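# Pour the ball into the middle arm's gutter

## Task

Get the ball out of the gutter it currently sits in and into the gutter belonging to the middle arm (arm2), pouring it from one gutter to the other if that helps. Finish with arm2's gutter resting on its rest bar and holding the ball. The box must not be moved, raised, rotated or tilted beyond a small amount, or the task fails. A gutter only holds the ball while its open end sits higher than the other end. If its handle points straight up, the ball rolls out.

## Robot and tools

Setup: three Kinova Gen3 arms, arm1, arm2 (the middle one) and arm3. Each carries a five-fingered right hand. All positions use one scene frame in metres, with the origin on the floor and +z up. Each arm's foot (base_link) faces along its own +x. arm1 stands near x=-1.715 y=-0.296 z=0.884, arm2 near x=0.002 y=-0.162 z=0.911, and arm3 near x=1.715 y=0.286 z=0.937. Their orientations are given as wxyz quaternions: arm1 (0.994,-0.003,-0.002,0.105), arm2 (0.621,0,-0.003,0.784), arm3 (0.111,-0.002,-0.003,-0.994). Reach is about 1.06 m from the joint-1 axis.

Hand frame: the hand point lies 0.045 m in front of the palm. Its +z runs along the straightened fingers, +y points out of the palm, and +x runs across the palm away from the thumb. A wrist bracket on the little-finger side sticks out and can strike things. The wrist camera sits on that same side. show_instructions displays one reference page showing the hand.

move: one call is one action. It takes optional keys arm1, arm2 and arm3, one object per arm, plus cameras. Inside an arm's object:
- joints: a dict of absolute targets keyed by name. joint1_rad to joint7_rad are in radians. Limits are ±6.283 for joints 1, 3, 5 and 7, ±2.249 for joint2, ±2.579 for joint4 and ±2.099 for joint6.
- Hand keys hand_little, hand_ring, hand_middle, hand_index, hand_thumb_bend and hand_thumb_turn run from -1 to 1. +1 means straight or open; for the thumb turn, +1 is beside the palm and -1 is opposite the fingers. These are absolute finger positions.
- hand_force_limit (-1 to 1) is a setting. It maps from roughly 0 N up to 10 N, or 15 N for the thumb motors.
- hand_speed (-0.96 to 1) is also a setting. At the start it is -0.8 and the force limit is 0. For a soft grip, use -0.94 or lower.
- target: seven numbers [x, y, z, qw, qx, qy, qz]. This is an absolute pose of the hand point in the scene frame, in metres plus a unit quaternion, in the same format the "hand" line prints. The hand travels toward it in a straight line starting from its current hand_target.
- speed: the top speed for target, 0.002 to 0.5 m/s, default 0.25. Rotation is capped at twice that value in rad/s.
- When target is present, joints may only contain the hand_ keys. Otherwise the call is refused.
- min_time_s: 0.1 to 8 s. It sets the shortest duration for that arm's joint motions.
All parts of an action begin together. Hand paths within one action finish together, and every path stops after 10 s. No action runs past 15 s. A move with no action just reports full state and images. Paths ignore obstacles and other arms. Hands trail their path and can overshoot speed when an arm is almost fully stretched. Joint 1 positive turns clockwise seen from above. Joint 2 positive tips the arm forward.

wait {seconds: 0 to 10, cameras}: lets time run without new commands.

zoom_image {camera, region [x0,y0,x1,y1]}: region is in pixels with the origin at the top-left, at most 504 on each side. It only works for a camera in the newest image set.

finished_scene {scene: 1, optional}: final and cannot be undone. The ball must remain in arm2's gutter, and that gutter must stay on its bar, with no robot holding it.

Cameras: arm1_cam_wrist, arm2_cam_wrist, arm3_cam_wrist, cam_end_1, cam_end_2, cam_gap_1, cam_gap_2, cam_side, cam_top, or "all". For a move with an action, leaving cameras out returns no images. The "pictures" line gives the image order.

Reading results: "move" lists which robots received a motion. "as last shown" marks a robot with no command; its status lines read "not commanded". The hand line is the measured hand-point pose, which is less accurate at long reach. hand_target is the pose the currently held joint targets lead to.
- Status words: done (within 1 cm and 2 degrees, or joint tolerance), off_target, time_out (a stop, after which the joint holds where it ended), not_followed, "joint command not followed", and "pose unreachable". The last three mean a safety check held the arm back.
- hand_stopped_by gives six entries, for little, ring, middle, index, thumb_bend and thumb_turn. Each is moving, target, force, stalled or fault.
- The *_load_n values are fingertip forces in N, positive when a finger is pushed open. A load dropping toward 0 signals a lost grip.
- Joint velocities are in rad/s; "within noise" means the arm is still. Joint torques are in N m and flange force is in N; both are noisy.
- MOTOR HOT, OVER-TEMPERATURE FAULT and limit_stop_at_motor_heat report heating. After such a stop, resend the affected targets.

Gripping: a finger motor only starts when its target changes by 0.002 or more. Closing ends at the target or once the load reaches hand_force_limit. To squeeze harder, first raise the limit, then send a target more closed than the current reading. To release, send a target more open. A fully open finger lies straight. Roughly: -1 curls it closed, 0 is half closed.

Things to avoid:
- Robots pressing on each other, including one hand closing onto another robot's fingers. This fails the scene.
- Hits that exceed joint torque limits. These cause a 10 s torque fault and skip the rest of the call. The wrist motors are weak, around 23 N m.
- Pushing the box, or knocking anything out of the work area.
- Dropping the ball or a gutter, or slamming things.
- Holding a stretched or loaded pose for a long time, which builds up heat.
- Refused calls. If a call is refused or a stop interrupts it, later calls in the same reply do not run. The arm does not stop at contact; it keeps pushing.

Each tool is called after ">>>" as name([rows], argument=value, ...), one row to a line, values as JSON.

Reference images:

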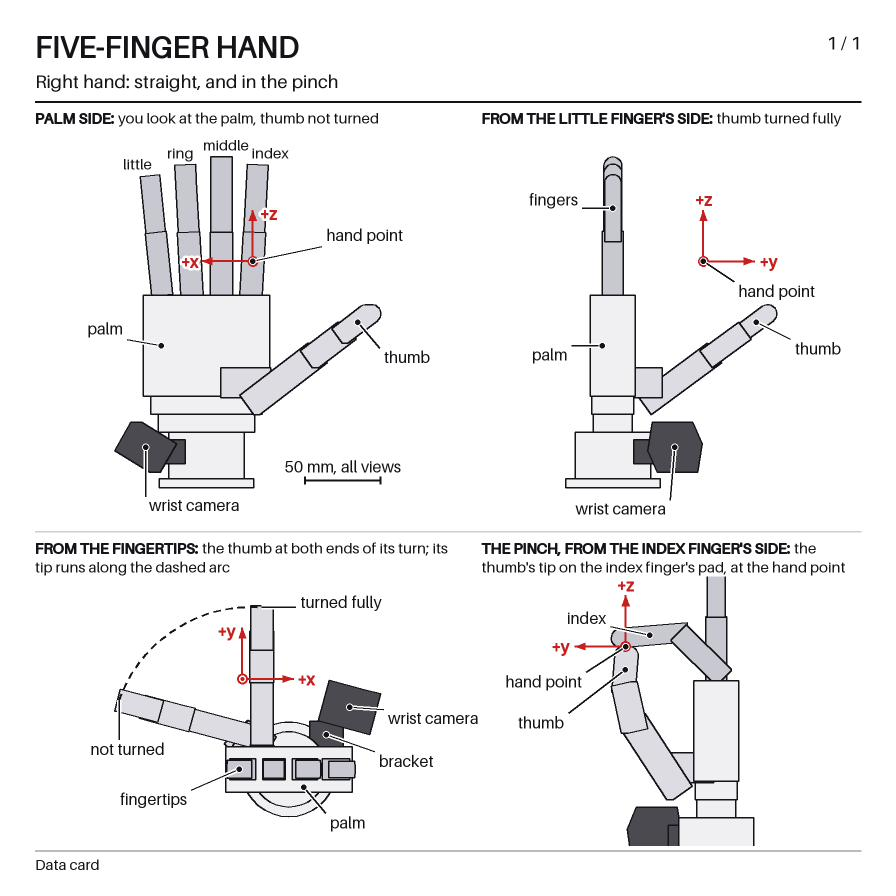

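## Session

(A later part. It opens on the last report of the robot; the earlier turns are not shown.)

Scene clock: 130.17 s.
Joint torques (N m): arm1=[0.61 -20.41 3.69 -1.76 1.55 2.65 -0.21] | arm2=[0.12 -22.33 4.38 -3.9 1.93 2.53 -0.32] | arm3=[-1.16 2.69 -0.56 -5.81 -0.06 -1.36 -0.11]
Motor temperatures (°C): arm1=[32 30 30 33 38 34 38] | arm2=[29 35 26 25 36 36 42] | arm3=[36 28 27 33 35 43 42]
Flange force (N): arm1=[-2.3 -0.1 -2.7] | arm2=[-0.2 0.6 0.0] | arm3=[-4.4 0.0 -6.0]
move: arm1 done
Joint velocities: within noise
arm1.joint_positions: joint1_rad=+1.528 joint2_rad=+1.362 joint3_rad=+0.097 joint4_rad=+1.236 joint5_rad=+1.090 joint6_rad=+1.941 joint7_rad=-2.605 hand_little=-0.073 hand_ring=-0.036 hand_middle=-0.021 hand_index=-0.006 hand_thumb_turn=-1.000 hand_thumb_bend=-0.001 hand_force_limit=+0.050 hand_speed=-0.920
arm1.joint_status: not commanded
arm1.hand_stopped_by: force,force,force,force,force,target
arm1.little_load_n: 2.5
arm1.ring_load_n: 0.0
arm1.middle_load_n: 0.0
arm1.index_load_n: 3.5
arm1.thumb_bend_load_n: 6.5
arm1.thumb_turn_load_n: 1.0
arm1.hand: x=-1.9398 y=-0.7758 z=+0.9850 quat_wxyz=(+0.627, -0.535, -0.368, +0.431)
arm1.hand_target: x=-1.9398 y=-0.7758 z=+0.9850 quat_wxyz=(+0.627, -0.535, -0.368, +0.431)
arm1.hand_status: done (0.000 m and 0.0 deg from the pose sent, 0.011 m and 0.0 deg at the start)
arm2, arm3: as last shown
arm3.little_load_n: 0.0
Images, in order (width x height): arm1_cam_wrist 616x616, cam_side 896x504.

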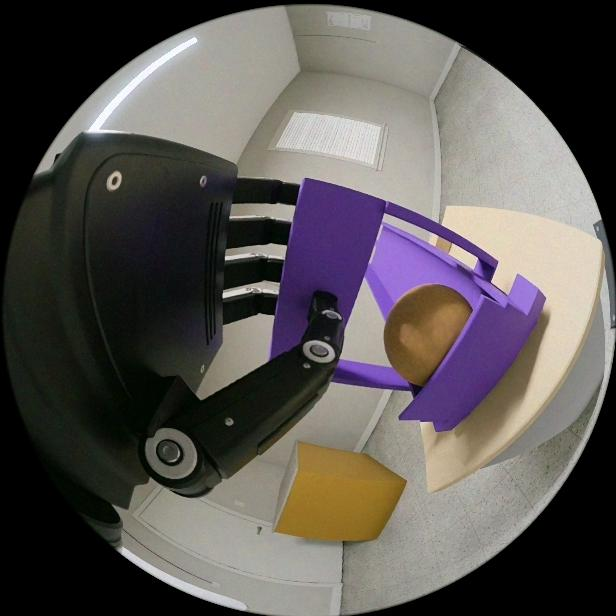

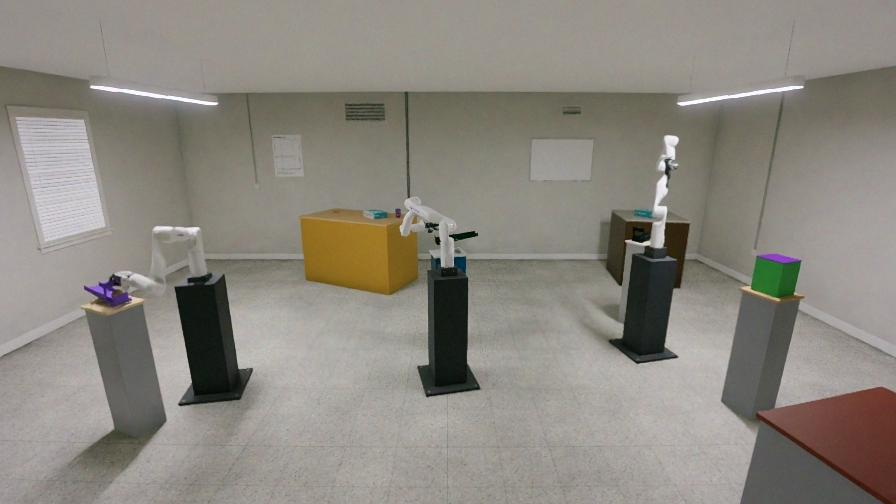

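>>> move(arm1={"joints": {"hand_thumb_bend": -0.25, "hand_force_limit": 0.6, "hand_speed": -0.93}})

>>> move(arm1={"target": [-1.9398, -0.7758, 1.02, 0.6267, -0.5352, -0.3678, 0.4307], "speed": 0.04}, cameras=["arm1_cam_wrist", "cam_side"])

>>> zoom_image(camera="cam_side", region=[60, 220, 220, 330])

Scene clock: 131.37 s.
Joint torques (N m): arm1=[0.62 -20.38 3.66 -1.75 1.54 2.63 -0.21] | arm2=[0.09 -22.2 4.42 -4 1.89 2.43 -0.31] | arm3=[-1.15 2.7 -0.59 -5.87 -0.05 -1.34 -0.13]
Motor temperatures (°C): arm1=[32 30 30 33 38 34 38] | arm2=[29 35 26 25 36 36 42] | arm3=[36 28 27 33 35 43 42]
Flange force (N): arm1=[-2.3 -0.2 -2.7] | arm2=[0.4 0.2 0.2] | arm3=[-4.3 -0.2 -5.7]
move: arm1 off_target
Joint velocities: within noise
arm1.joint_positions: joint1_rad=+1.528 joint2_rad=+1.362 joint3_rad=+0.097 joint4_rad=+1.236 joint5_rad=+1.090 joint6_rad=+1.941 joint7_rad=-2.605 hand_little=-0.073 hand_ring=-0.036 hand_middle=-0.021 hand_index=-0.006 hand_thumb_turn=-1.000 hand_thumb_bend=-0.046 hand_force_limit=+0.600 hand_speed=-0.930
arm1.joint_status: hand_thumb_bend off_target (ended at -0.046, target -0.250); the others done
arm1.hand_stopped_by: force,force,force,force,force,target
arm1.little_load_n: 3.5
arm1.ring_load_n: 0.0
arm1.middle_load_n: 0.0
arm1.index_load_n: 6.0
arm1.thumb_bend_load_n: 12.0
arm1.thumb_turn_load_n: 1.5
arm1.hand: x=-1.9398 y=-0.7758 z=+0.9850 quat_wxyz=(+0.627, -0.535, -0.368, +0.431)
arm1.hand_target: x=-1.9398 y=-0.7758 z=+0.9850 quat_wxyz=(+0.627, -0.535, -0.368, +0.431)
arm1.hand_status: not commanded
arm2.joint_positions: joint1_rad=-0.511 joint2_rad=+1.289 joint3_rad=+0.161 joint4_rad=+1.207 joint5_rad=+1.227 joint6_rad=+1.837 joint7_rad=-2.480 hand_little=-0.099 hand_ring=-0.051 hand_middle=-0.043 hand_index=-0.035 hand_thumb_turn=-1.000 hand_thumb_bend=+0.009 hand_force_limit=+0.000 hand_speed=-0.920
arm2.joint_status: not commanded
arm2.hand_stopped_by: force,force,force,force,force,target
arm2.little_load_n: 3.5
arm2.ring_load_n: 0.0
arm2.middle_load_n: 0.5
arm2.index_load_n: 4.0
arm2.thumb_bend_load_n: 13.5
arm2.thumb_turn_load_n: 2.0
arm2.hand: x=-0.0370 y=+0.4366 z=+1.0600 quat_wxyz=(-0.606, +0.512, -0.399, +0.460)
arm2.hand_target: x=-0.0370 y=+0.4366 z=+1.0600 quat_wxyz=(-0.606, +0.512, -0.399, +0.460)
arm2.hand_status: not commanded
arm3: as last shown
pictures: none

Scene clock: 132.73 s.
Joint torques (N m): arm1=[0.61 -20.2 3.66 -2.01 1.63 2.59 -0.21] | arm2=[0.1 -22.35 4.31 -3.89 1.91 2.5 -0.33] | arm3=[-1.21 2.67 -0.59 -5.8 -0.04 -1.33 -0.14]
Motor temperatures (°C): arm1=[32 30 30 33 38 34 38] | arm2=[29 35 26 25 36 36 42] | arm3=[36 28 27 33 35 43 42]
Flange force (N): arm1=[-2.0 -0.5 -2.5] | arm2=[-0.4 0.6 0.0] | arm3=[-4.5 -0.1 -6.0]
move: arm1 done
Joint velocities: within noise
arm1.joint_positions: joint1_rad=+1.524 joint2_rad=+1.288 joint3_rad=+0.103 joint4_rad=+1.280 joint5_rad=+1.103 joint6_rad=+1.949 joint7_rad=-2.574 hand_little=-0.073 hand_ring=-0.036 hand_middle=-0.021 hand_index=-0.006 hand_thumb_turn=-1.000 hand_thumb_bend=-0.046 hand_force_limit=+0.600 hand_speed=-0.930
arm1.joint_status: not commanded
arm1.hand_stopped_by: force,force,force,force,force,target
arm1.little_load_n: 4.0
arm1.ring_load_n: 0.0
arm1.middle_load_n: 0.5
arm1.index_load_n: 6.0
arm1.thumb_bend_load_n: 12.0
arm1.thumb_turn_load_n: 1.5
arm1.hand: x=-1.9398 y=-0.7758 z=+1.0200 quat_wxyz=(+0.627, -0.535, -0.368, +0.431)
arm1.hand_target: x=-1.9398 y=-0.7758 z=+1.0200 quat_wxyz=(+0.627, -0.535, -0.368, +0.431)
arm1.hand_status: done (0.000 m and 0.0 deg from the pose sent, 0.035 m and 0.0 deg at the start)
arm2, arm3: as last shown
arm3.little_load_n: -0.5
Images, in order (width x height): arm1_cam_wrist 616x616, cam_side 896x504.

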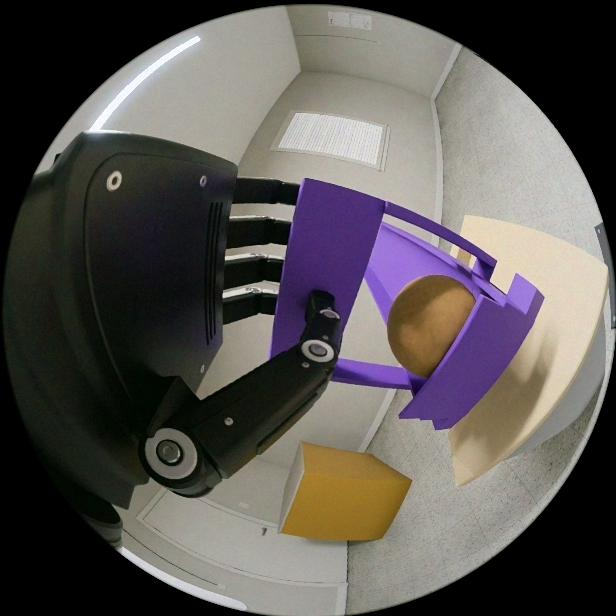

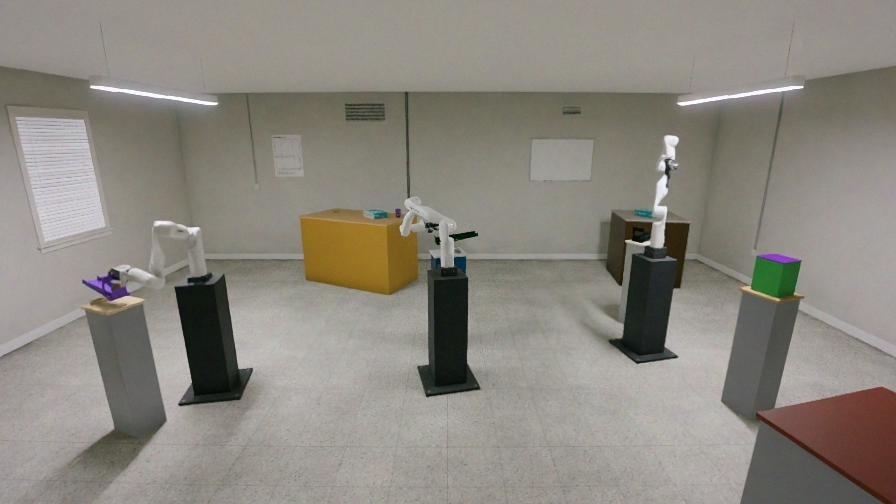

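Scaled by 3.150.

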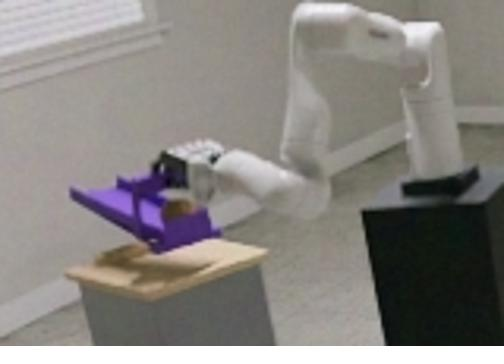

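>>> move(arm1={"target": [-1.9398, -0.7758, 1.08, 0.6267, -0.5352, -0.3678, 0.4307], "speed": 0.1}, arm2={"target": [-0.037, 0.4366, 1.08, 0.6065, -0.5122, 0.3991, -0.4605], "speed": 0.1}, cameras=["arm1_cam_wrist"])

Scene clock: 136.87 s.
Joint torques (N m): arm1=[0.6 -19.89 3.58 -2.52 1.79 2.48 -0.19] | arm2=[0.13 -22.17 4.36 -4.02 1.97 2.43 -0.34] | arm3=[-1.13 2.73 -0.57 -5.81 -0.09 -1.36 -0.09]
Motor temperatures (°C): arm1=[32 30 30 33 38 34 38] | arm2=[29 35 26 25 36 36 42] | arm3=[36 28 27 33 35 43 42]
Flange force (N): arm1=[-1.7 -0.7 -2.3] | arm2=[-0.3 0.5 -0.1] | arm3=[-4.3 -0.1 -6.0]
move: arm1 done; arm2 done
Joint velocities: within noise
arm1.joint_positions: joint1_rad=+1.516 joint2_rad=+1.169 joint3_rad=+0.116 joint4_rad=+1.332 joint5_rad=+1.132 joint6_rad=+1.968 joint7_rad=-2.503 hand_little=-0.073 hand_ring=-0.036 hand_middle=-0.021 hand_index=-0.006 hand_thumb_turn=-1.000 hand_thumb_bend=-0.046 hand_force_limit=+0.600 hand_speed=-0.930
arm1.joint_status: not commanded
arm1.hand_stopped_by: force,force,force,force,force,target
arm1.little_load_n: 3.5
arm1.ring_load_n: 0.0
arm1.middle_load_n: 0.0
arm1.index_load_n: 6.0
arm1.thumb_bend_load_n: 12.0
arm1.thumb_turn_load_n: 1.5
arm1.hand: x=-1.9398 y=-0.7758 z=+1.0800 quat_wxyz=(+0.627, -0.535, -0.368, +0.431)
arm1.hand_target: x=-1.9398 y=-0.7758 z=+1.0800 quat_wxyz=(+0.627, -0.535, -0.368, +0.431)
arm1.hand_status: done (0.000 m and 0.0 deg from the pose sent, 0.060 m and 0.0 deg at the start)
arm2.joint_positions: joint1_rad=-0.514 joint2_rad=+1.250 joint3_rad=+0.166 joint4_rad=+1.227 joint5_rad=+1.235 joint6_rad=+1.839 joint7_rad=-2.459 hand_little=-0.099 hand_ring=-0.051 hand_middle=-0.043 hand_index=-0.035 hand_thumb_turn=-1.000 hand_thumb_bend=+0.009 hand_force_limit=+0.000 hand_speed=-0.920
arm2.joint_status: not commanded
arm2.hand_stopped_by: force,force,force,force,force,target
arm2.little_load_n: 3.5
arm2.ring_load_n: 0.0
arm2.middle_load_n: 0.5
arm2.index_load_n: 4.0
arm2.thumb_bend_load_n: 13.0
arm2.thumb_turn_load_n: 2.0
arm2.hand: x=-0.0370 y=+0.4366 z=+1.0800 quat_wxyz=(-0.606, +0.512, -0.399, +0.460)
arm2.hand_target: x=-0.0370 y=+0.4366 z=+1.0800 quat_wxyz=(-0.606, +0.512, -0.399, +0.460)
arm2.hand_status: done (0.000 m and 0.0 deg from the pose sent, 0.020 m and 0.0 deg at the start)
arm3: as last shown
arm3.little_load_n: 0.5
Images, in order (width x height): arm1_cam_wrist 616x616.

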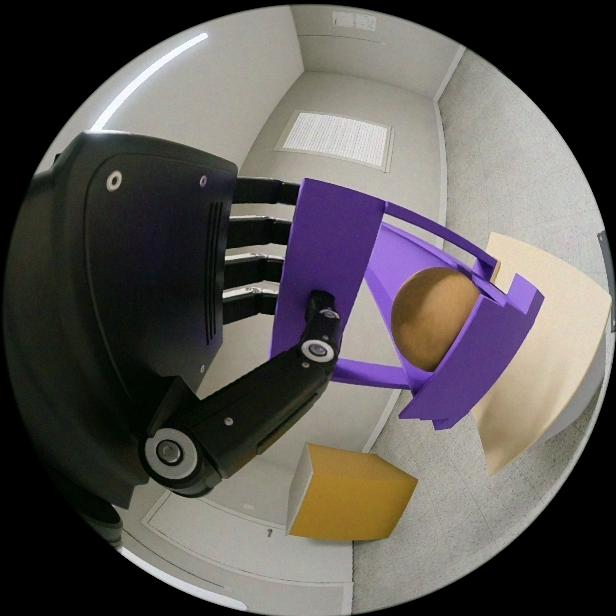

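>>> move(arm1={"target": [-1.7984, -0.8387, 1.1, -0.4888, 0.4174, 0.4975, -0.5826], "speed": 0.13}, arm2={"target": [-0.1975, 0.4637, 1.08, 0.7145, -0.6103, 0.2221, -0.2601], "speed": 0.13}, cameras=["arm1_cam_wrist", "cam_top", "cam_side"])

Scene clock: 140.50 s.
Joint torques (N m): arm1=[0.66 -18.56 3.01 -2.1 1.49 2.7 -0.19] | arm2=[0.15 -21.21 4.19 -3.81 1.41 2.9 -0.31] | arm3=[-1.18 2.66 -0.52 -5.83 -0.07 -1.35 -0.1]
Motor temperatures (°C): arm1=[32 31 30 33 38 34 38] | arm2=[29 36 26 25 36 36 42] | arm3=[36 28 27 33 35 43 42]
Flange force (N): arm1=[-2.3 -0.9 -1.9] | arm2=[-0.2 0.4 0.1] | arm3=[-4.4 0.1 -5.9]
move: arm1 done; arm2 done
Joint velocities: within noise
arm1.joint_positions: joint1_rad=+1.246 joint2_rad=+1.042 joint3_rad=+0.020 joint4_rad=+1.605 joint5_rad=+1.330 joint6_rad=+1.862 joint7_rad=-2.645 hand_little=-0.073 hand_ring=-0.036 hand_middle=-0.021 hand_index=-0.006 hand_thumb_turn=-1.000 hand_thumb_bend=-0.046 hand_force_limit=+0.600 hand_speed=-0.930
arm1.joint_status: not commanded
arm1.hand_stopped_by: force,force,force,force,force,target
arm1.little_load_n: 4.0
arm1.ring_load_n: 0.0
arm1.middle_load_n: 0.0
arm1.index_load_n: 6.0
arm1.thumb_bend_load_n: 11.5
arm1.thumb_turn_load_n: 1.5
arm1.hand: x=-1.7984 y=-0.8387 z=+1.1000 quat_wxyz=(+0.489, -0.417, -0.497, +0.583)
arm1.hand_target: x=-1.7984 y=-0.8387 z=+1.1000 quat_wxyz=(+0.489, -0.417, -0.497, +0.583)
arm1.hand_status: done (0.000 m and 0.0 deg from the pose sent, 0.156 m and 31.0 deg at the start)
arm2.joint_positions: joint1_rad=-0.718 joint2_rad=+1.151 joint3_rad=+0.128 joint4_rad=+1.536 joint5_rad=+1.565 joint6_rad=+1.612 joint7_rad=-2.681 hand_little=-0.099 hand_ring=-0.051 hand_middle=-0.043 hand_index=-0.035 hand_thumb_turn=-1.000 hand_thumb_bend=+0.009 hand_force_limit=+0.000 hand_speed=-0.920
arm2.joint_status: not commanded
arm2.hand_stopped_by: force,force,force,force,force,target
arm2.little_load_n: 4.0
arm2.ring_load_n: 0.5
arm2.middle_load_n: 0.5
arm2.index_load_n: 4.0
arm2.thumb_bend_load_n: 13.0
arm2.thumb_turn_load_n: 2.0
arm2.hand: x=-0.1975 y=+0.4637 z=+1.0800 quat_wxyz=(-0.715, +0.610, -0.222, +0.260)
arm2.hand_target: x=-0.1975 y=+0.4637 z=+1.0800 quat_wxyz=(-0.715, +0.610, -0.222, +0.260)
arm2.hand_status: done (0.000 m and 0.0 deg from the pose sent, 0.163 m and 35.0 deg at the start)
arm3: as last shown
arm3.little_load_n: 0.0
pictures: arm1_cam_wrist, cam_side, cam_top
Images, in order (width x height): arm1_cam_wrist 616x616, cam_side 896x504, cam_top 896x504.

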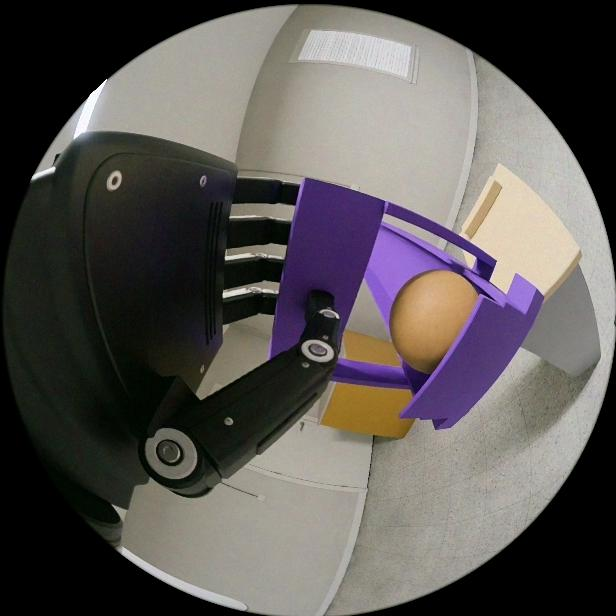

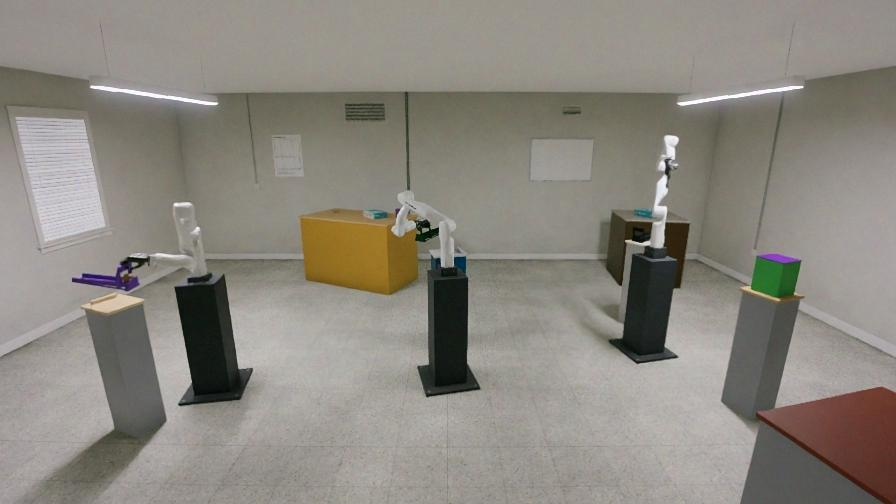

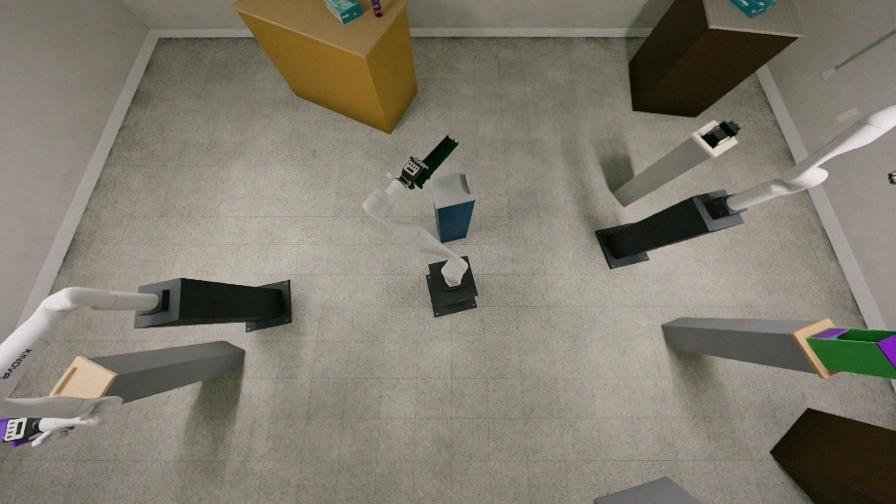

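>>> move(arm1={"target": [-1.5747, -0.9217, 1.1, -0.2601, 0.2221, 0.6103, -0.7145], "speed": 0.15}, arm2={"target": [-0.4336, 0.3928, 1.08, 0.7604, -0.6494, 0.0, 0.0], "speed": 0.15})

>>> move(arm1={"target": [-1.3094, -0.8598, 1.12, 0.0, 0.0, 0.6494, -0.7604], "speed": 0.15}, arm2={"target": [-0.6318, 0.1813, 1.06, 0.7145, -0.6103, -0.2221, 0.2601], "speed": 0.15}, cameras=["arm1_cam_wrist", "cam_gap_1", "cam_side", "arm2_cam_wrist"])

Scene clock: 143.70 s.
Joint torques (N m): arm1=[0.66 -19.08 2.62 -2.9 1.33 2.8 -0.2] | arm2=[0.15 -20.84 3.57 -3.9 0.67 3.12 -0.29] | arm3=[-1.15 2.68 -0.58 -5.78 -0.07 -1.35 -0.09]
Motor temperatures (°C): arm1=[32 31 30 33 38 34 38] | arm2=[29 36 26 25 36 36 42] | arm3=[36 28 27 33 35 43 42]
Flange force (N): arm1=[-2.8 -0.8 -0.8] | arm2=[0.0 0.3 -0.1] | arm3=[-4.5 0.0 -6.1]
move: arm1 done; arm2 done
Joint velocities: within noise
arm1.joint_positions: joint1_rad=+1.017 joint2_rad=+1.010 joint3_rad=-0.046 joint4_rad=+1.714 joint5_rad=+1.728 joint6_rad=+1.715 joint7_rad=-2.710 hand_little=-0.073 hand_ring=-0.036 hand_middle=-0.021 hand_index=-0.006 hand_thumb_turn=-1.000 hand_thumb_bend=-0.046 hand_force_limit=+0.600 hand_speed=-0.930
arm1.joint_status: not commanded
arm1.hand_stopped_by: force,force,force,force,force,target
arm1.little_load_n: 3.5
arm1.ring_load_n: 0.0
arm1.middle_load_n: 0.0
arm1.index_load_n: 6.0
arm1.thumb_bend_load_n: 11.5
arm1.thumb_turn_load_n: 1.5
arm1.hand: x=-1.5747 y=-0.9217 z=+1.1000 quat_wxyz=(+0.260, -0.222, -0.610, +0.715)
arm1.hand_target: x=-1.5747 y=-0.9217 z=+1.1000 quat_wxyz=(+0.260, -0.222, -0.610, +0.715)
arm1.hand_status: done (0.000 m and 0.0 deg from the pose sent, 0.239 m and 40.0 deg at the start)
arm2.joint_positions: joint1_rad=-0.943 joint2_rad=+1.094 joint3_rad=+0.096 joint4_rad=+1.764 joint5_rad=+2.011 joint6_rad=+1.524 joint7_rad=-2.923 hand_little=-0.099 hand_ring=-0.051 hand_middle=-0.043 hand_index=-0.035 hand_thumb_turn=-1.000 hand_thumb_bend=+0.009 hand_force_limit=+0.000 hand_speed=-0.920
arm2.joint_status: not commanded
arm2.hand_stopped_by: force,force,force,force,force,target
arm2.little_load_n: 3.5
arm2.ring_load_n: 0.0
arm2.middle_load_n: 0.5
arm2.index_load_n: 4.0
arm2.thumb_bend_load_n: 13.0
arm2.thumb_turn_load_n: 2.0
arm2.hand: x=-0.4336 y=+0.3928 z=+1.0800 quat_wxyz=(-0.760, +0.649, +0.000, +0.000)
arm2.hand_target: x=-0.4336 y=+0.3928 z=+1.0800 quat_wxyz=(-0.760, +0.649, +0.000, +0.000)
arm2.hand_status: done (0.000 m and 0.0 deg from the pose sent, 0.247 m and 40.0 deg at the start)
arm3: as last shown
arm3.thumb_bend_load_n: 0.5
pictures: none

Scene clock: 146.57 s.
Joint torques (N m): arm1=[0.73 -19.07 1.59 -3.68 1.13 2.89 -0.21] | arm2=[0.06 -20.69 2.46 -3.58 0.04 3.17 -0.27] | arm3=[-1.18 2.77 -0.51 -5.85 -0.04 -1.32 -0.12]
Motor temperatures (°C): arm1=[32 31 30 33 38 34 38] | arm2=[29 36 26 25 36 36 42] | arm3=[36 28 27 33 35 43 42]
Flange force (N): arm1=[-2.8 -0.8 0.3] | arm2=[0.2 0.1 0.0] | arm3=[-4.1 0.1 -5.7]
move: arm1 done; arm2 done
Joint velocities: within noise
arm1.joint_positions: joint1_rad=+0.797 joint2_rad=+0.930 joint3_rad=-0.113 joint4_rad=+1.863 joint5_rad=+2.141 joint6_rad=+1.616 joint7_rad=-2.788 hand_little=-0.073 hand_ring=-0.036 hand_middle=-0.021 hand_index=-0.006 hand_thumb_turn=-1.000 hand_thumb_bend=-0.046 hand_force_limit=+0.600 hand_speed=-0.930
arm1.joint_status: not commanded
arm1.hand_stopped_by: force,force,force,force,force,target
arm1.little_load_n: 3.5
arm1.ring_load_n: 0.0
arm1.middle_load_n: 0.5
arm1.index_load_n: 6.0
arm1.thumb_bend_load_n: 11.5
arm1.thumb_turn_load_n: 1.5
arm1.hand: x=-1.3094 y=-0.8598 z=+1.1200 quat_wxyz=(+0.000, +0.000, -0.649, +0.760)
arm1.hand_target: x=-1.3094 y=-0.8598 z=+1.1200 quat_wxyz=(+0.000, +0.000, -0.649, +0.760)
arm1.hand_status: done (0.000 m and 0.0 deg from the pose sent, 0.273 m and 40.0 deg at the start)
arm2.joint_positions: joint1_rad=-1.170 joint2_rad=+1.114 joint3_rad=+0.066 joint4_rad=+1.915 joint5_rad=+2.466 joint6_rad=+1.602 joint7_rad=-3.123 hand_little=-0.099 hand_ring=-0.051 hand_middle=-0.043 hand_index=-0.035 hand_thumb_turn=-1.000 hand_thumb_bend=+0.009 hand_force_limit=+0.000 hand_speed=-0.920
arm2.joint_status: not commanded
arm2.hand_stopped_by: force,force,force,force,force,target
arm2.little_load_n: 4.0
arm2.ring_load_n: 0.0
arm2.middle_load_n: 0.5
arm2.index_load_n: 4.5
arm2.thumb_bend_load_n: 13.0
arm2.thumb_turn_load_n: 2.0
arm2.hand: x=-0.6318 y=+0.1813 z=+1.0600 quat_wxyz=(-0.715, +0.610, +0.222, -0.260)
arm2.hand_target: x=-0.6318 y=+0.1813 z=+1.0600 quat_wxyz=(-0.715, +0.610, +0.222, -0.260)
arm2.hand_status: done (0.000 m and 0.0 deg from the pose sent, 0.291 m and 40.0 deg at the start)
arm3: as last shown
arm3.thumb_bend_load_n: 0.0
pictures: arm1_cam_wrist, arm2_cam_wrist, cam_gap_1, cam_side
Images, in order (width x height): arm1_cam_wrist 616x616, arm2_cam_wrist 616x616, cam_gap_1 896x504, cam_side 896x504.

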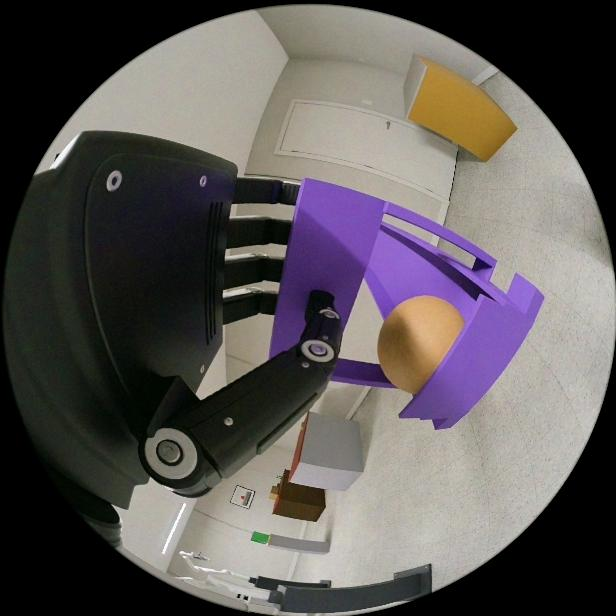

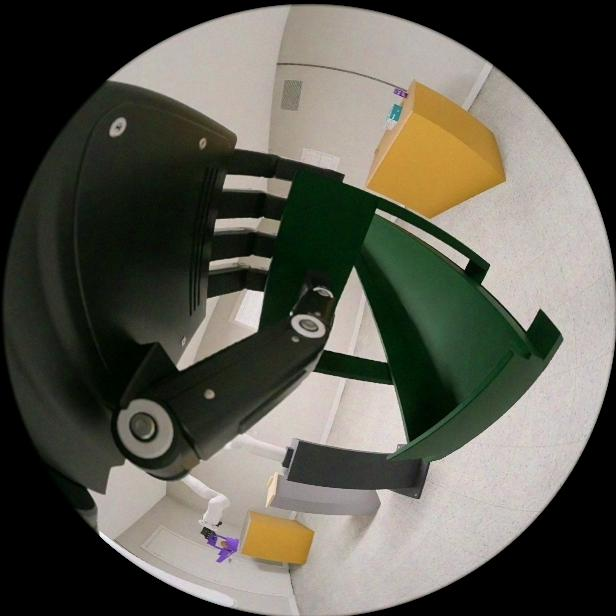

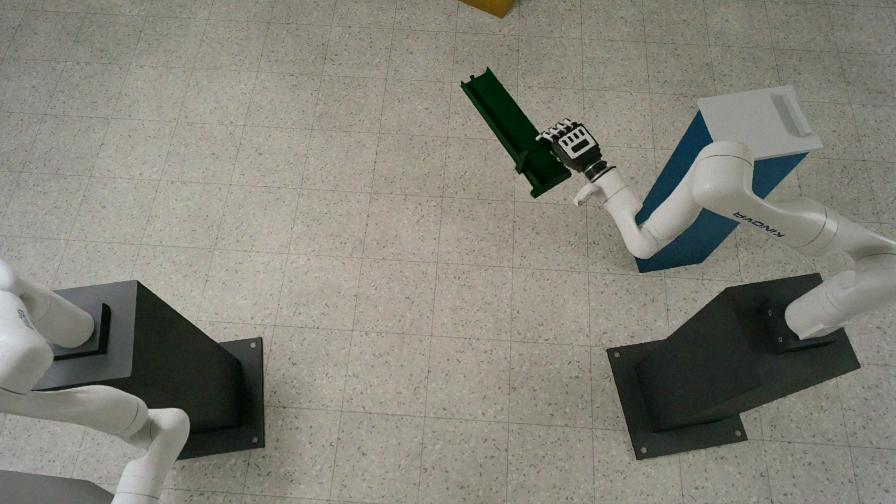

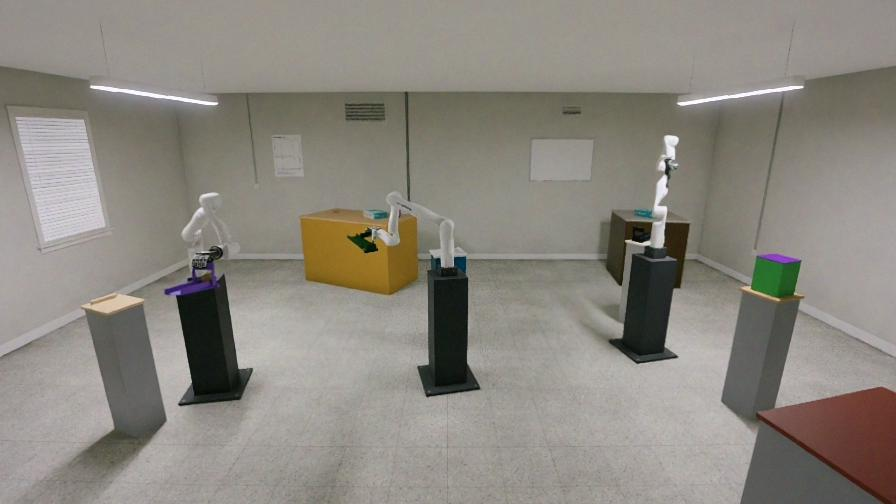

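>>> move(arm1={"target": [-1.0955, -0.65, 1.14, 0.2601, -0.2221, 0.6103, -0.7145], "speed": 0.15}, arm2={"target": [-0.6766, -0.0592, 1.03, 0.6229, -0.5319, -0.3725, 0.4362], "speed": 0.15})

>>> move(arm1={"target": [-1.0378, -0.412, 1.16, 0.4362, -0.3725, 0.5319, -0.6229], "speed": 0.13}, arm2={"target": [-0.66, -0.243, 1.0, 0.5377, -0.4592, -0.4592, 0.5377], "speed": 0.13}, cameras=["arm1_cam_wrist", "cam_gap_1", "cam_side", "arm2_cam_wrist"])

Scene clock: 151.50 s.
Joint torques (N m): arm1=[0.76 -18.62 0.13 -4.16 0.86 2.96 -0.21] | arm2=[0.21 -19.96 1.46 -2.07 -0.24 3.13 -0.34] | arm3=[-1.23 2.65 -0.62 -5.82 -0.01 -1.33 -0.09]
Motor temperatures (°C): arm1=[32 31 30 33 38 34 38] | arm2=[29 36 26 25 36 36 42] | arm3=[36 28 27 33 35 43 42]
Flange force (N): arm1=[-2.4 -0.7 1.6] | arm2=[-0.1 0.3 0.3] | arm3=[-4.5 0.0 -5.9]
move: arm1 done; arm2 done
Joint velocities: within noise
arm1.joint_positions: joint1_rad=+0.596 joint2_rad=+0.854 joint3_rad=-0.189 joint4_rad=+2.000 joint5_rad=+2.569 joint6_rad=+1.552 joint7_rad=-2.858 hand_little=-0.073 hand_ring=-0.036 hand_middle=-0.021 hand_index=-0.006 hand_thumb_turn=-1.000 hand_thumb_bend=-0.046 hand_force_limit=+0.600 hand_speed=-0.930
arm1.joint_status: not commanded
arm1.hand_stopped_by: force,force,force,force,force,target
arm1.little_load_n: 3.5
arm1.ring_load_n: 0.0
arm1.middle_load_n: 0.5
arm1.index_load_n: 6.0
arm1.thumb_bend_load_n: 11.0
arm1.thumb_turn_load_n: 2.0
arm1.hand: x=-1.0955 y=-0.6500 z=+1.1400 quat_wxyz=(-0.260, +0.222, -0.610, +0.715)
arm1.hand_target: x=-1.0955 y=-0.6500 z=+1.1400 quat_wxyz=(-0.260, +0.222, -0.610, +0.715)
arm1.hand_status: done (0.000 m and 0.0 deg from the pose sent, 0.300 m and 40.0 deg at the start)
arm2.joint_positions: joint1_rad=-1.383 joint2_rad=+1.189 joint3_rad=+0.042 joint4_rad=+2.053 joint5_rad=+2.751 joint6_rad=+1.809 joint7_rad=-3.223 hand_little=-0.099 hand_ring=-0.051 hand_middle=-0.043 hand_index=-0.035 hand_thumb_turn=-1.000 hand_thumb_bend=+0.009 hand_force_limit=+0.000 hand_speed=-0.920
arm2.joint_status: not commanded
arm2.hand_stopped_by: force,force,force,force,force,target
arm2.little_load_n: 3.5
arm2.ring_load_n: 0.0
arm2.middle_load_n: 0.5
arm2.index_load_n: 4.0
arm2.thumb_bend_load_n: 13.0
arm2.thumb_turn_load_n: 2.0
arm2.hand: x=-0.6766 y=-0.0592 z=+1.0300 quat_wxyz=(-0.623, +0.532, +0.372, -0.436)
arm2.hand_target: x=-0.6766 y=-0.0592 z=+1.0300 quat_wxyz=(-0.623, +0.532, +0.373, -0.436)
arm2.hand_status: done (0.000 m and 0.0 deg from the pose sent, 0.246 m and 30.0 deg at the start)
arm3.joint_positions: joint1_rad=-0.900 joint2_rad=-0.596 joint3_rad=-0.095 joint4_rad=+1.432 joint5_rad=-0.041 joint6_rad=+1.837 joint7_rad=-1.888 hand_little=+1.000 hand_ring=+1.000 hand_middle=+1.000 hand_index=+1.000 hand_thumb_turn=+1.000 hand_thumb_bend=+1.000 hand_force_limit=+0.000 hand_speed=-0.800
arm3.joint_status: not commanded
arm3.hand_stopped_by: target,target,target,target,target,target
arm3.little_load_n: 0.0
arm3.ring_load_n: 0.0
arm3.middle_load_n: 0.0
arm3.index_load_n: 0.0
arm3.thumb_bend_load_n: 0.0
arm3.thumb_turn_load_n: 0.0
arm3.hand: x=+1.6988 y=+0.0992 z=+1.5148 quat_wxyz=(-0.155, -0.871, -0.431, +0.175)
arm3.hand_target: x=+1.6988 y=+0.0992 z=+1.5148 quat_wxyz=(-0.155, -0.871, -0.431, +0.175)
arm3.hand_status: not commanded
pictures: none

Scene clock: 154.03 s.
Joint torques (N m): arm1=[0.78 -17.3 -1.03 -4.05 0.81 3 -0.2] | arm2=[0.02 -19.76 0.89 -1.35 -0.15 3.17 -0.32] | arm3=[-1.17 2.63 -0.54 -5.78 -0.04 -1.39 -0.08]
Motor temperatures (°C): arm1=[32 31 30 33 38 34 38] | arm2=[29 36 26 25 36 36 42] | arm3=[36 28 27 33 35 43 42]
Flange force (N): arm1=[-2.0 -0.8 2.1] | arm2=[0.2 0.3 0.2] | arm3=[-4.5 0.2 -6.2]
move: arm1 done; arm2 done
Joint velocities: within noise
arm1.joint_positions: joint1_rad=+0.438 joint2_rad=+0.776 joint3_rad=-0.273 joint4_rad=+2.146 joint5_rad=+2.862 joint6_rad=+1.550 joint7_rad=-2.894 hand_little=-0.073 hand_ring=-0.036 hand_middle=-0.021 hand_index=-0.006 hand_thumb_turn=-1.000 hand_thumb_bend=-0.046 hand_force_limit=+0.600 hand_speed=-0.930
arm1.joint_status: not commanded
arm1.hand_stopped_by: force,force,force,force,force,target
arm1.little_load_n: 4.0
arm1.ring_load_n: 0.0
arm1.middle_load_n: 0.0
arm1.index_load_n: 6.0
arm1.thumb_bend_load_n: 11.0
arm1.thumb_turn_load_n: 1.5
arm1.hand: x=-1.0378 y=-0.4120 z=+1.1600 quat_wxyz=(-0.436, +0.373, -0.532, +0.623)
arm1.hand_target: x=-1.0378 y=-0.4120 z=+1.1600 quat_wxyz=(-0.436, +0.373, -0.532, +0.623)
arm1.hand_status: done (0.000 m and 0.0 deg from the pose sent, 0.246 m and 30.0 deg at the start)
arm2.joint_positions: joint1_rad=-1.574 joint2_rad=+1.277 joint3_rad=+0.017 joint4_rad=+2.076 joint5_rad=+2.897 joint6_rad=+1.934 joint7_rad=-3.214 hand_little=-0.099 hand_ring=-0.051 hand_middle=-0.043 hand_index=-0.035 hand_thumb_turn=-1.000 hand_thumb_bend=+0.009 hand_force_limit=+0.000 hand_speed=-0.920
arm2.joint_status: not commanded
arm2.hand_stopped_by: force,force,force,force,force,target
arm2.little_load_n: 3.5
arm2.ring_load_n: 0.0
arm2.middle_load_n: 0.5
arm2.index_load_n: 4.5
arm2.thumb_bend_load_n: 13.5
arm2.thumb_turn_load_n: 2.0
arm2.hand: x=-0.6600 y=-0.2430 z=+1.0000 quat_wxyz=(-0.538, +0.459, +0.459, -0.538)
arm2.hand_target: x=-0.6600 y=-0.2430 z=+1.0000 quat_wxyz=(-0.538, +0.459, +0.459, -0.538)
arm2.hand_status: done (0.000 m and 0.0 deg from the pose sent, 0.187 m and 20.0 deg at the start)
arm3: as last shown
pictures: arm1_cam_wrist, arm2_cam_wrist, cam_gap_1, cam_side
Images, in order (width x height): arm1_cam_wrist 616x616, arm2_cam_wrist 616x616, cam_gap_1 896x504, cam_side 896x504.

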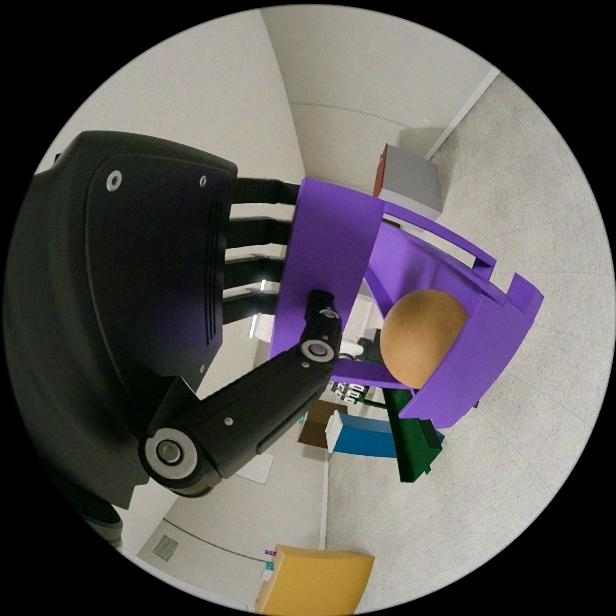

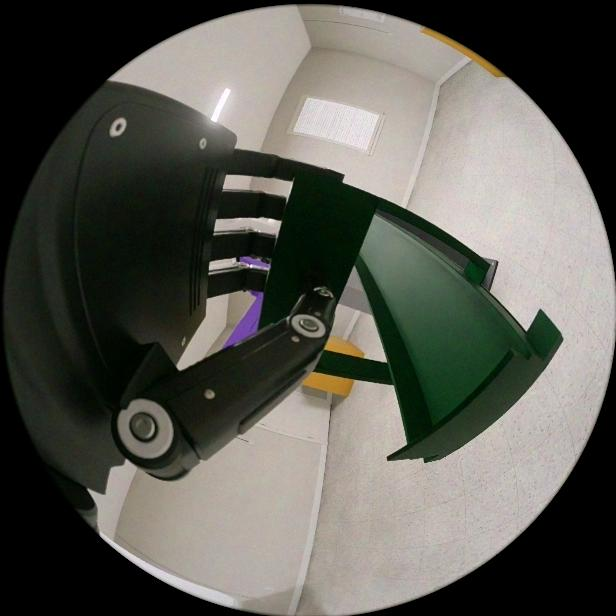

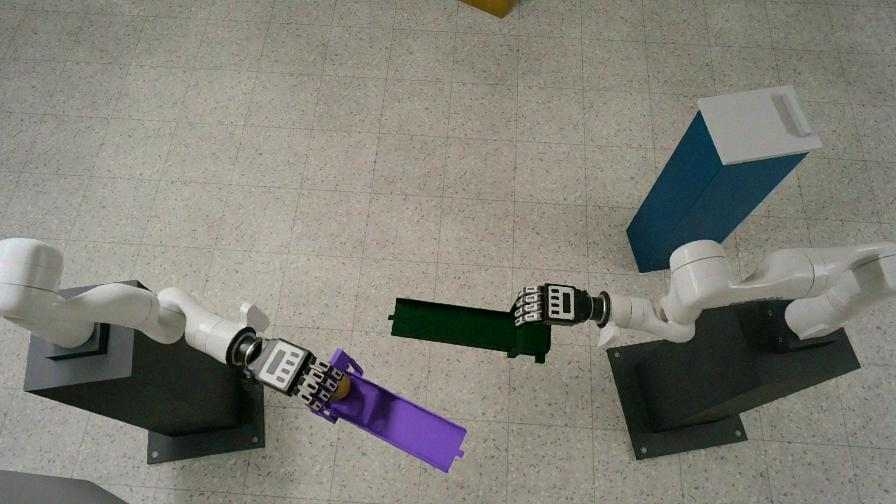

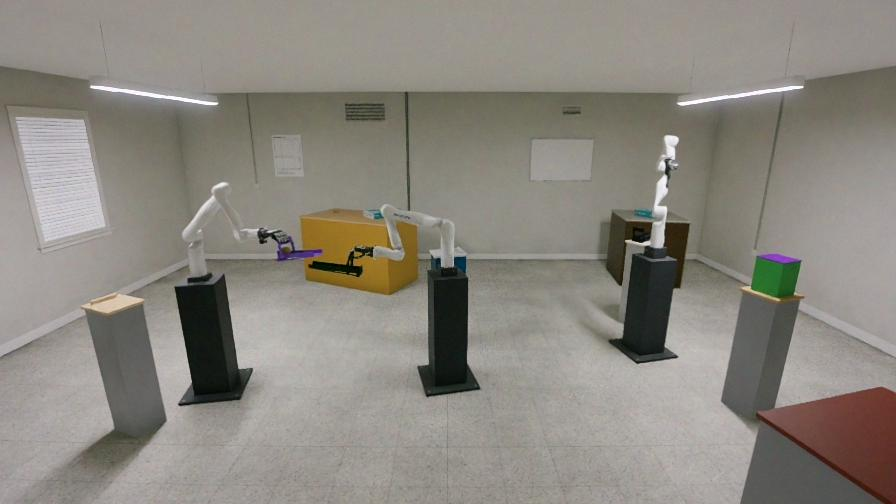

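>>> zoom_image(camera="cam_side", region=[240, 220, 420, 290])

>>> zoom_image(camera="cam_gap_1", region=[280, 270, 600, 490])

Scaled by 2.800.

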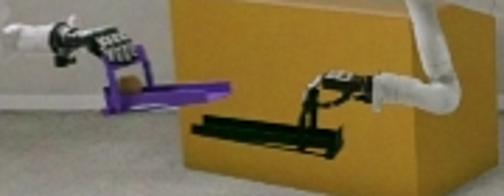

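Scaled by 1.575.

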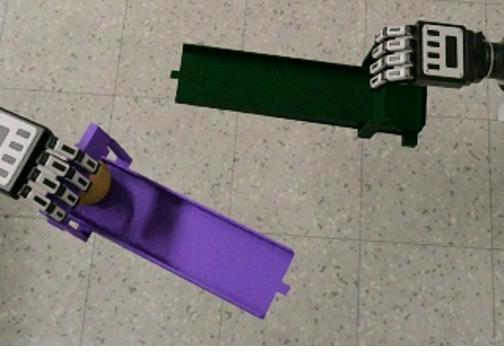

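>>> move(arm1={"target": [-1.06, -0.217, 1.15, 0.5607, -0.4788, 0.4387, -0.5137], "speed": 0.12}, arm2={"target": [-0.66, -0.243, 1.0, 0.5137, -0.4387, -0.4788, 0.5606], "speed": 0.12}, cameras=["arm1_cam_wrist", "cam_gap_1", "cam_side", "arm2_cam_wrist"])

>>> zoom_image(camera="cam_side", region=[240, 220, 420, 290])

>>> zoom_image(camera="cam_gap_1", region=[280, 230, 600, 450])

Scene clock: 158.03 s.
Joint torques (N m): arm1=[0.83 -16.57 -1.94 -3.29 0.75 3.02 -0.21] | arm2=[0.13 -19.78 1.08 -1.37 -0.35 3.12 -0.32] | arm3=[-1.23 2.61 -0.58 -5.77 -0.01 -1.32 -0.11]
Motor temperatures (°C): arm1=[32 32 30 33 38 34 38] | arm2=[29 36 26 25 36 36 42] | arm3=[36 28 27 33 35 43 42]
Flange force (N): arm1=[-1.5 -0.6 2.7] | arm2=[0.1 0.2 -0.1] | arm3=[-4.7 0.1 -6.1]
move: arm1 done; arm2 done
Joint velocities: within noise
arm1.joint_positions: joint1_rad=+0.323 joint2_rad=+0.796 joint3_rad=-0.324 joint4_rad=+2.237 joint5_rad=+3.145 joint6_rad=+1.592 joint7_rad=-2.916 hand_little=-0.073 hand_ring=-0.036 hand_middle=-0.021 hand_index=-0.006 hand_thumb_turn=-1.000 hand_thumb_bend=-0.046 hand_force_limit=+0.600 hand_speed=-0.930
arm1.joint_status: not commanded
arm1.hand_stopped_by: force,force,force,force,force,target
arm1.little_load_n: 4.0
arm1.ring_load_n: 0.0
arm1.middle_load_n: 0.0
arm1.index_load_n: 6.0
arm1.thumb_bend_load_n: 10.5
arm1.thumb_turn_load_n: 1.5
arm1.hand: x=-1.0600 y=-0.2170 z=+1.1500 quat_wxyz=(-0.561, +0.479, -0.439, +0.514)
arm1.hand_target: x=-1.0600 y=-0.2170 z=+1.1500 quat_wxyz=(-0.561, +0.479, -0.439, +0.514)
arm1.hand_status: done (0.000 m and 0.0 deg from the pose sent, 0.197 m and 25.0 deg at the start)
arm2.joint_positions: joint1_rad=-1.546 joint2_rad=+1.282 joint3_rad=+0.088 joint4_rad=+2.075 joint5_rad=+3.028 joint6_rad=+1.938 joint7_rad=-3.255 hand_little=-0.099 hand_ring=-0.051 hand_middle=-0.043 hand_index=-0.035 hand_thumb_turn=-1.000 hand_thumb_bend=+0.009 hand_force_limit=+0.000 hand_speed=-0.920
arm2.joint_status: not commanded
arm2.hand_stopped_by: force,force,force,force,force,target
arm2.little_load_n: 3.5
arm2.ring_load_n: 0.0
arm2.middle_load_n: 1.0
arm2.index_load_n: 4.0
arm2.thumb_bend_load_n: 13.0
arm2.thumb_turn_load_n: 2.0
arm2.hand: x=-0.6600 y=-0.2430 z=+1.0000 quat_wxyz=(-0.514, +0.439, +0.479, -0.561)
arm2.hand_target: x=-0.6600 y=-0.2430 z=+1.0000 quat_wxyz=(-0.514, +0.439, +0.479, -0.561)
arm2.hand_status: done (0.000 m and 0.0 deg from the pose sent, 0.000 m and 5.0 deg at the start)
arm3: as last shown
pictures: arm1_cam_wrist, arm2_cam_wrist, cam_gap_1, cam_side
Images, in order (width x height): arm1_cam_wrist 616x616, arm2_cam_wrist 616x616, cam_gap_1 896x504, cam_side 896x504.

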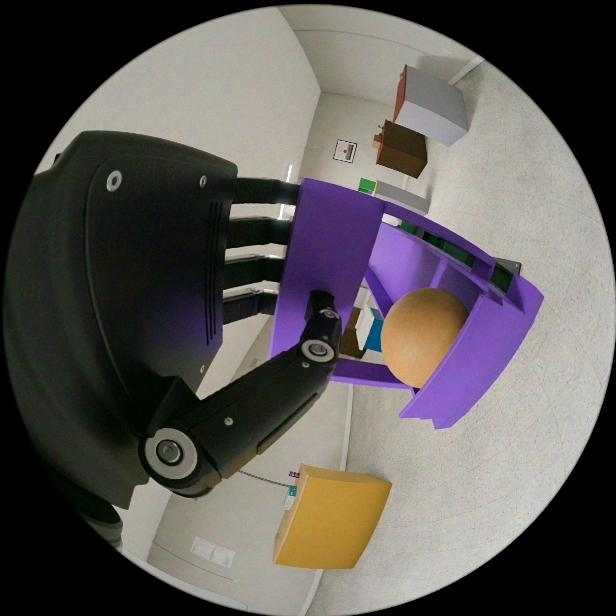

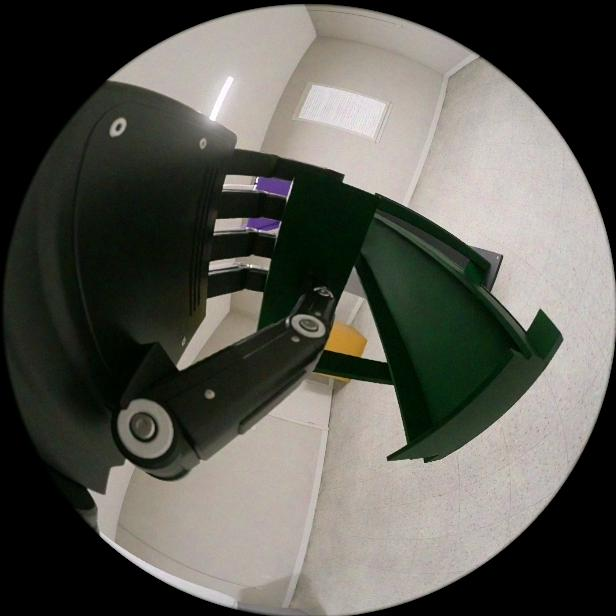

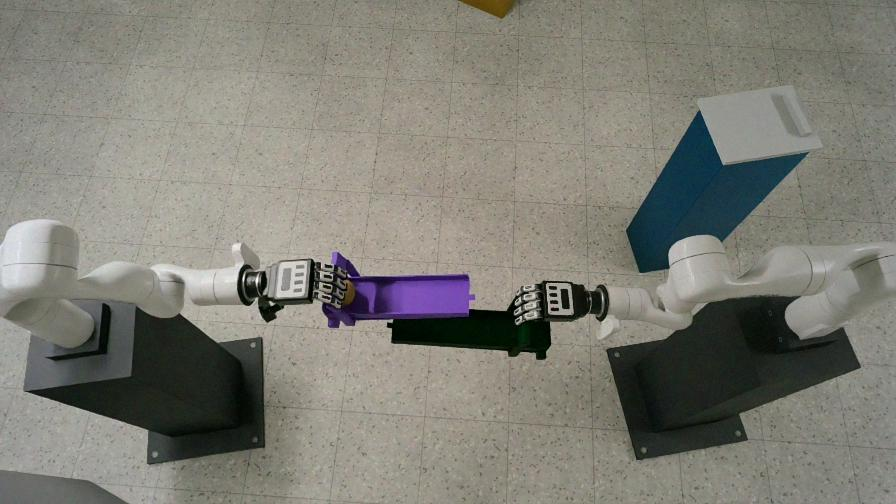

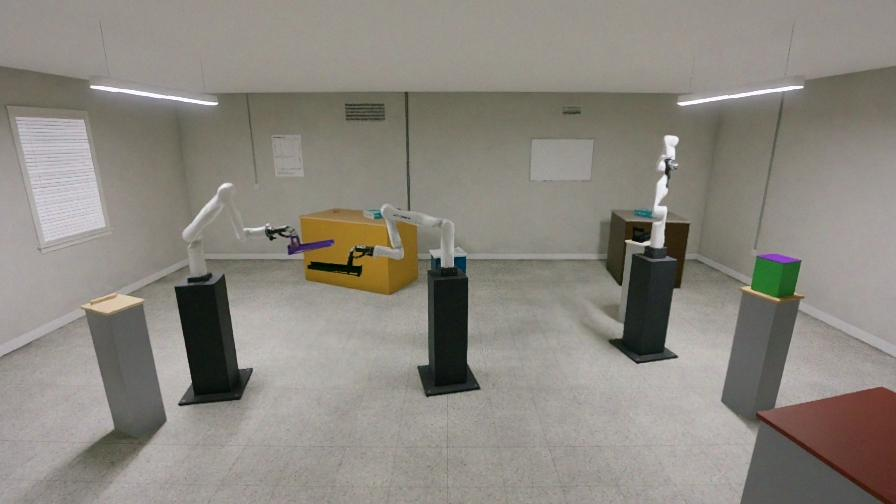

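Scaled by 2.800.

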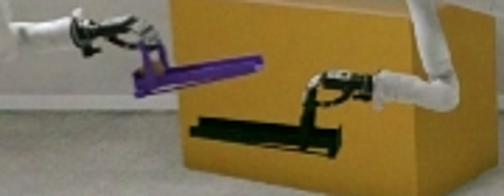

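Scaled by 1.575.

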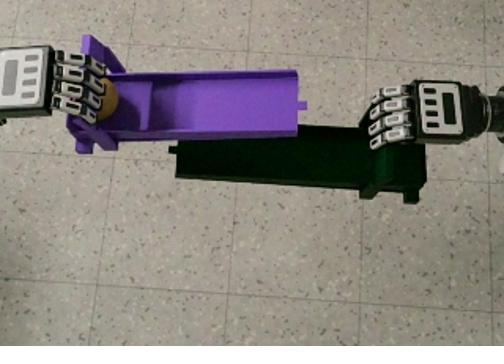

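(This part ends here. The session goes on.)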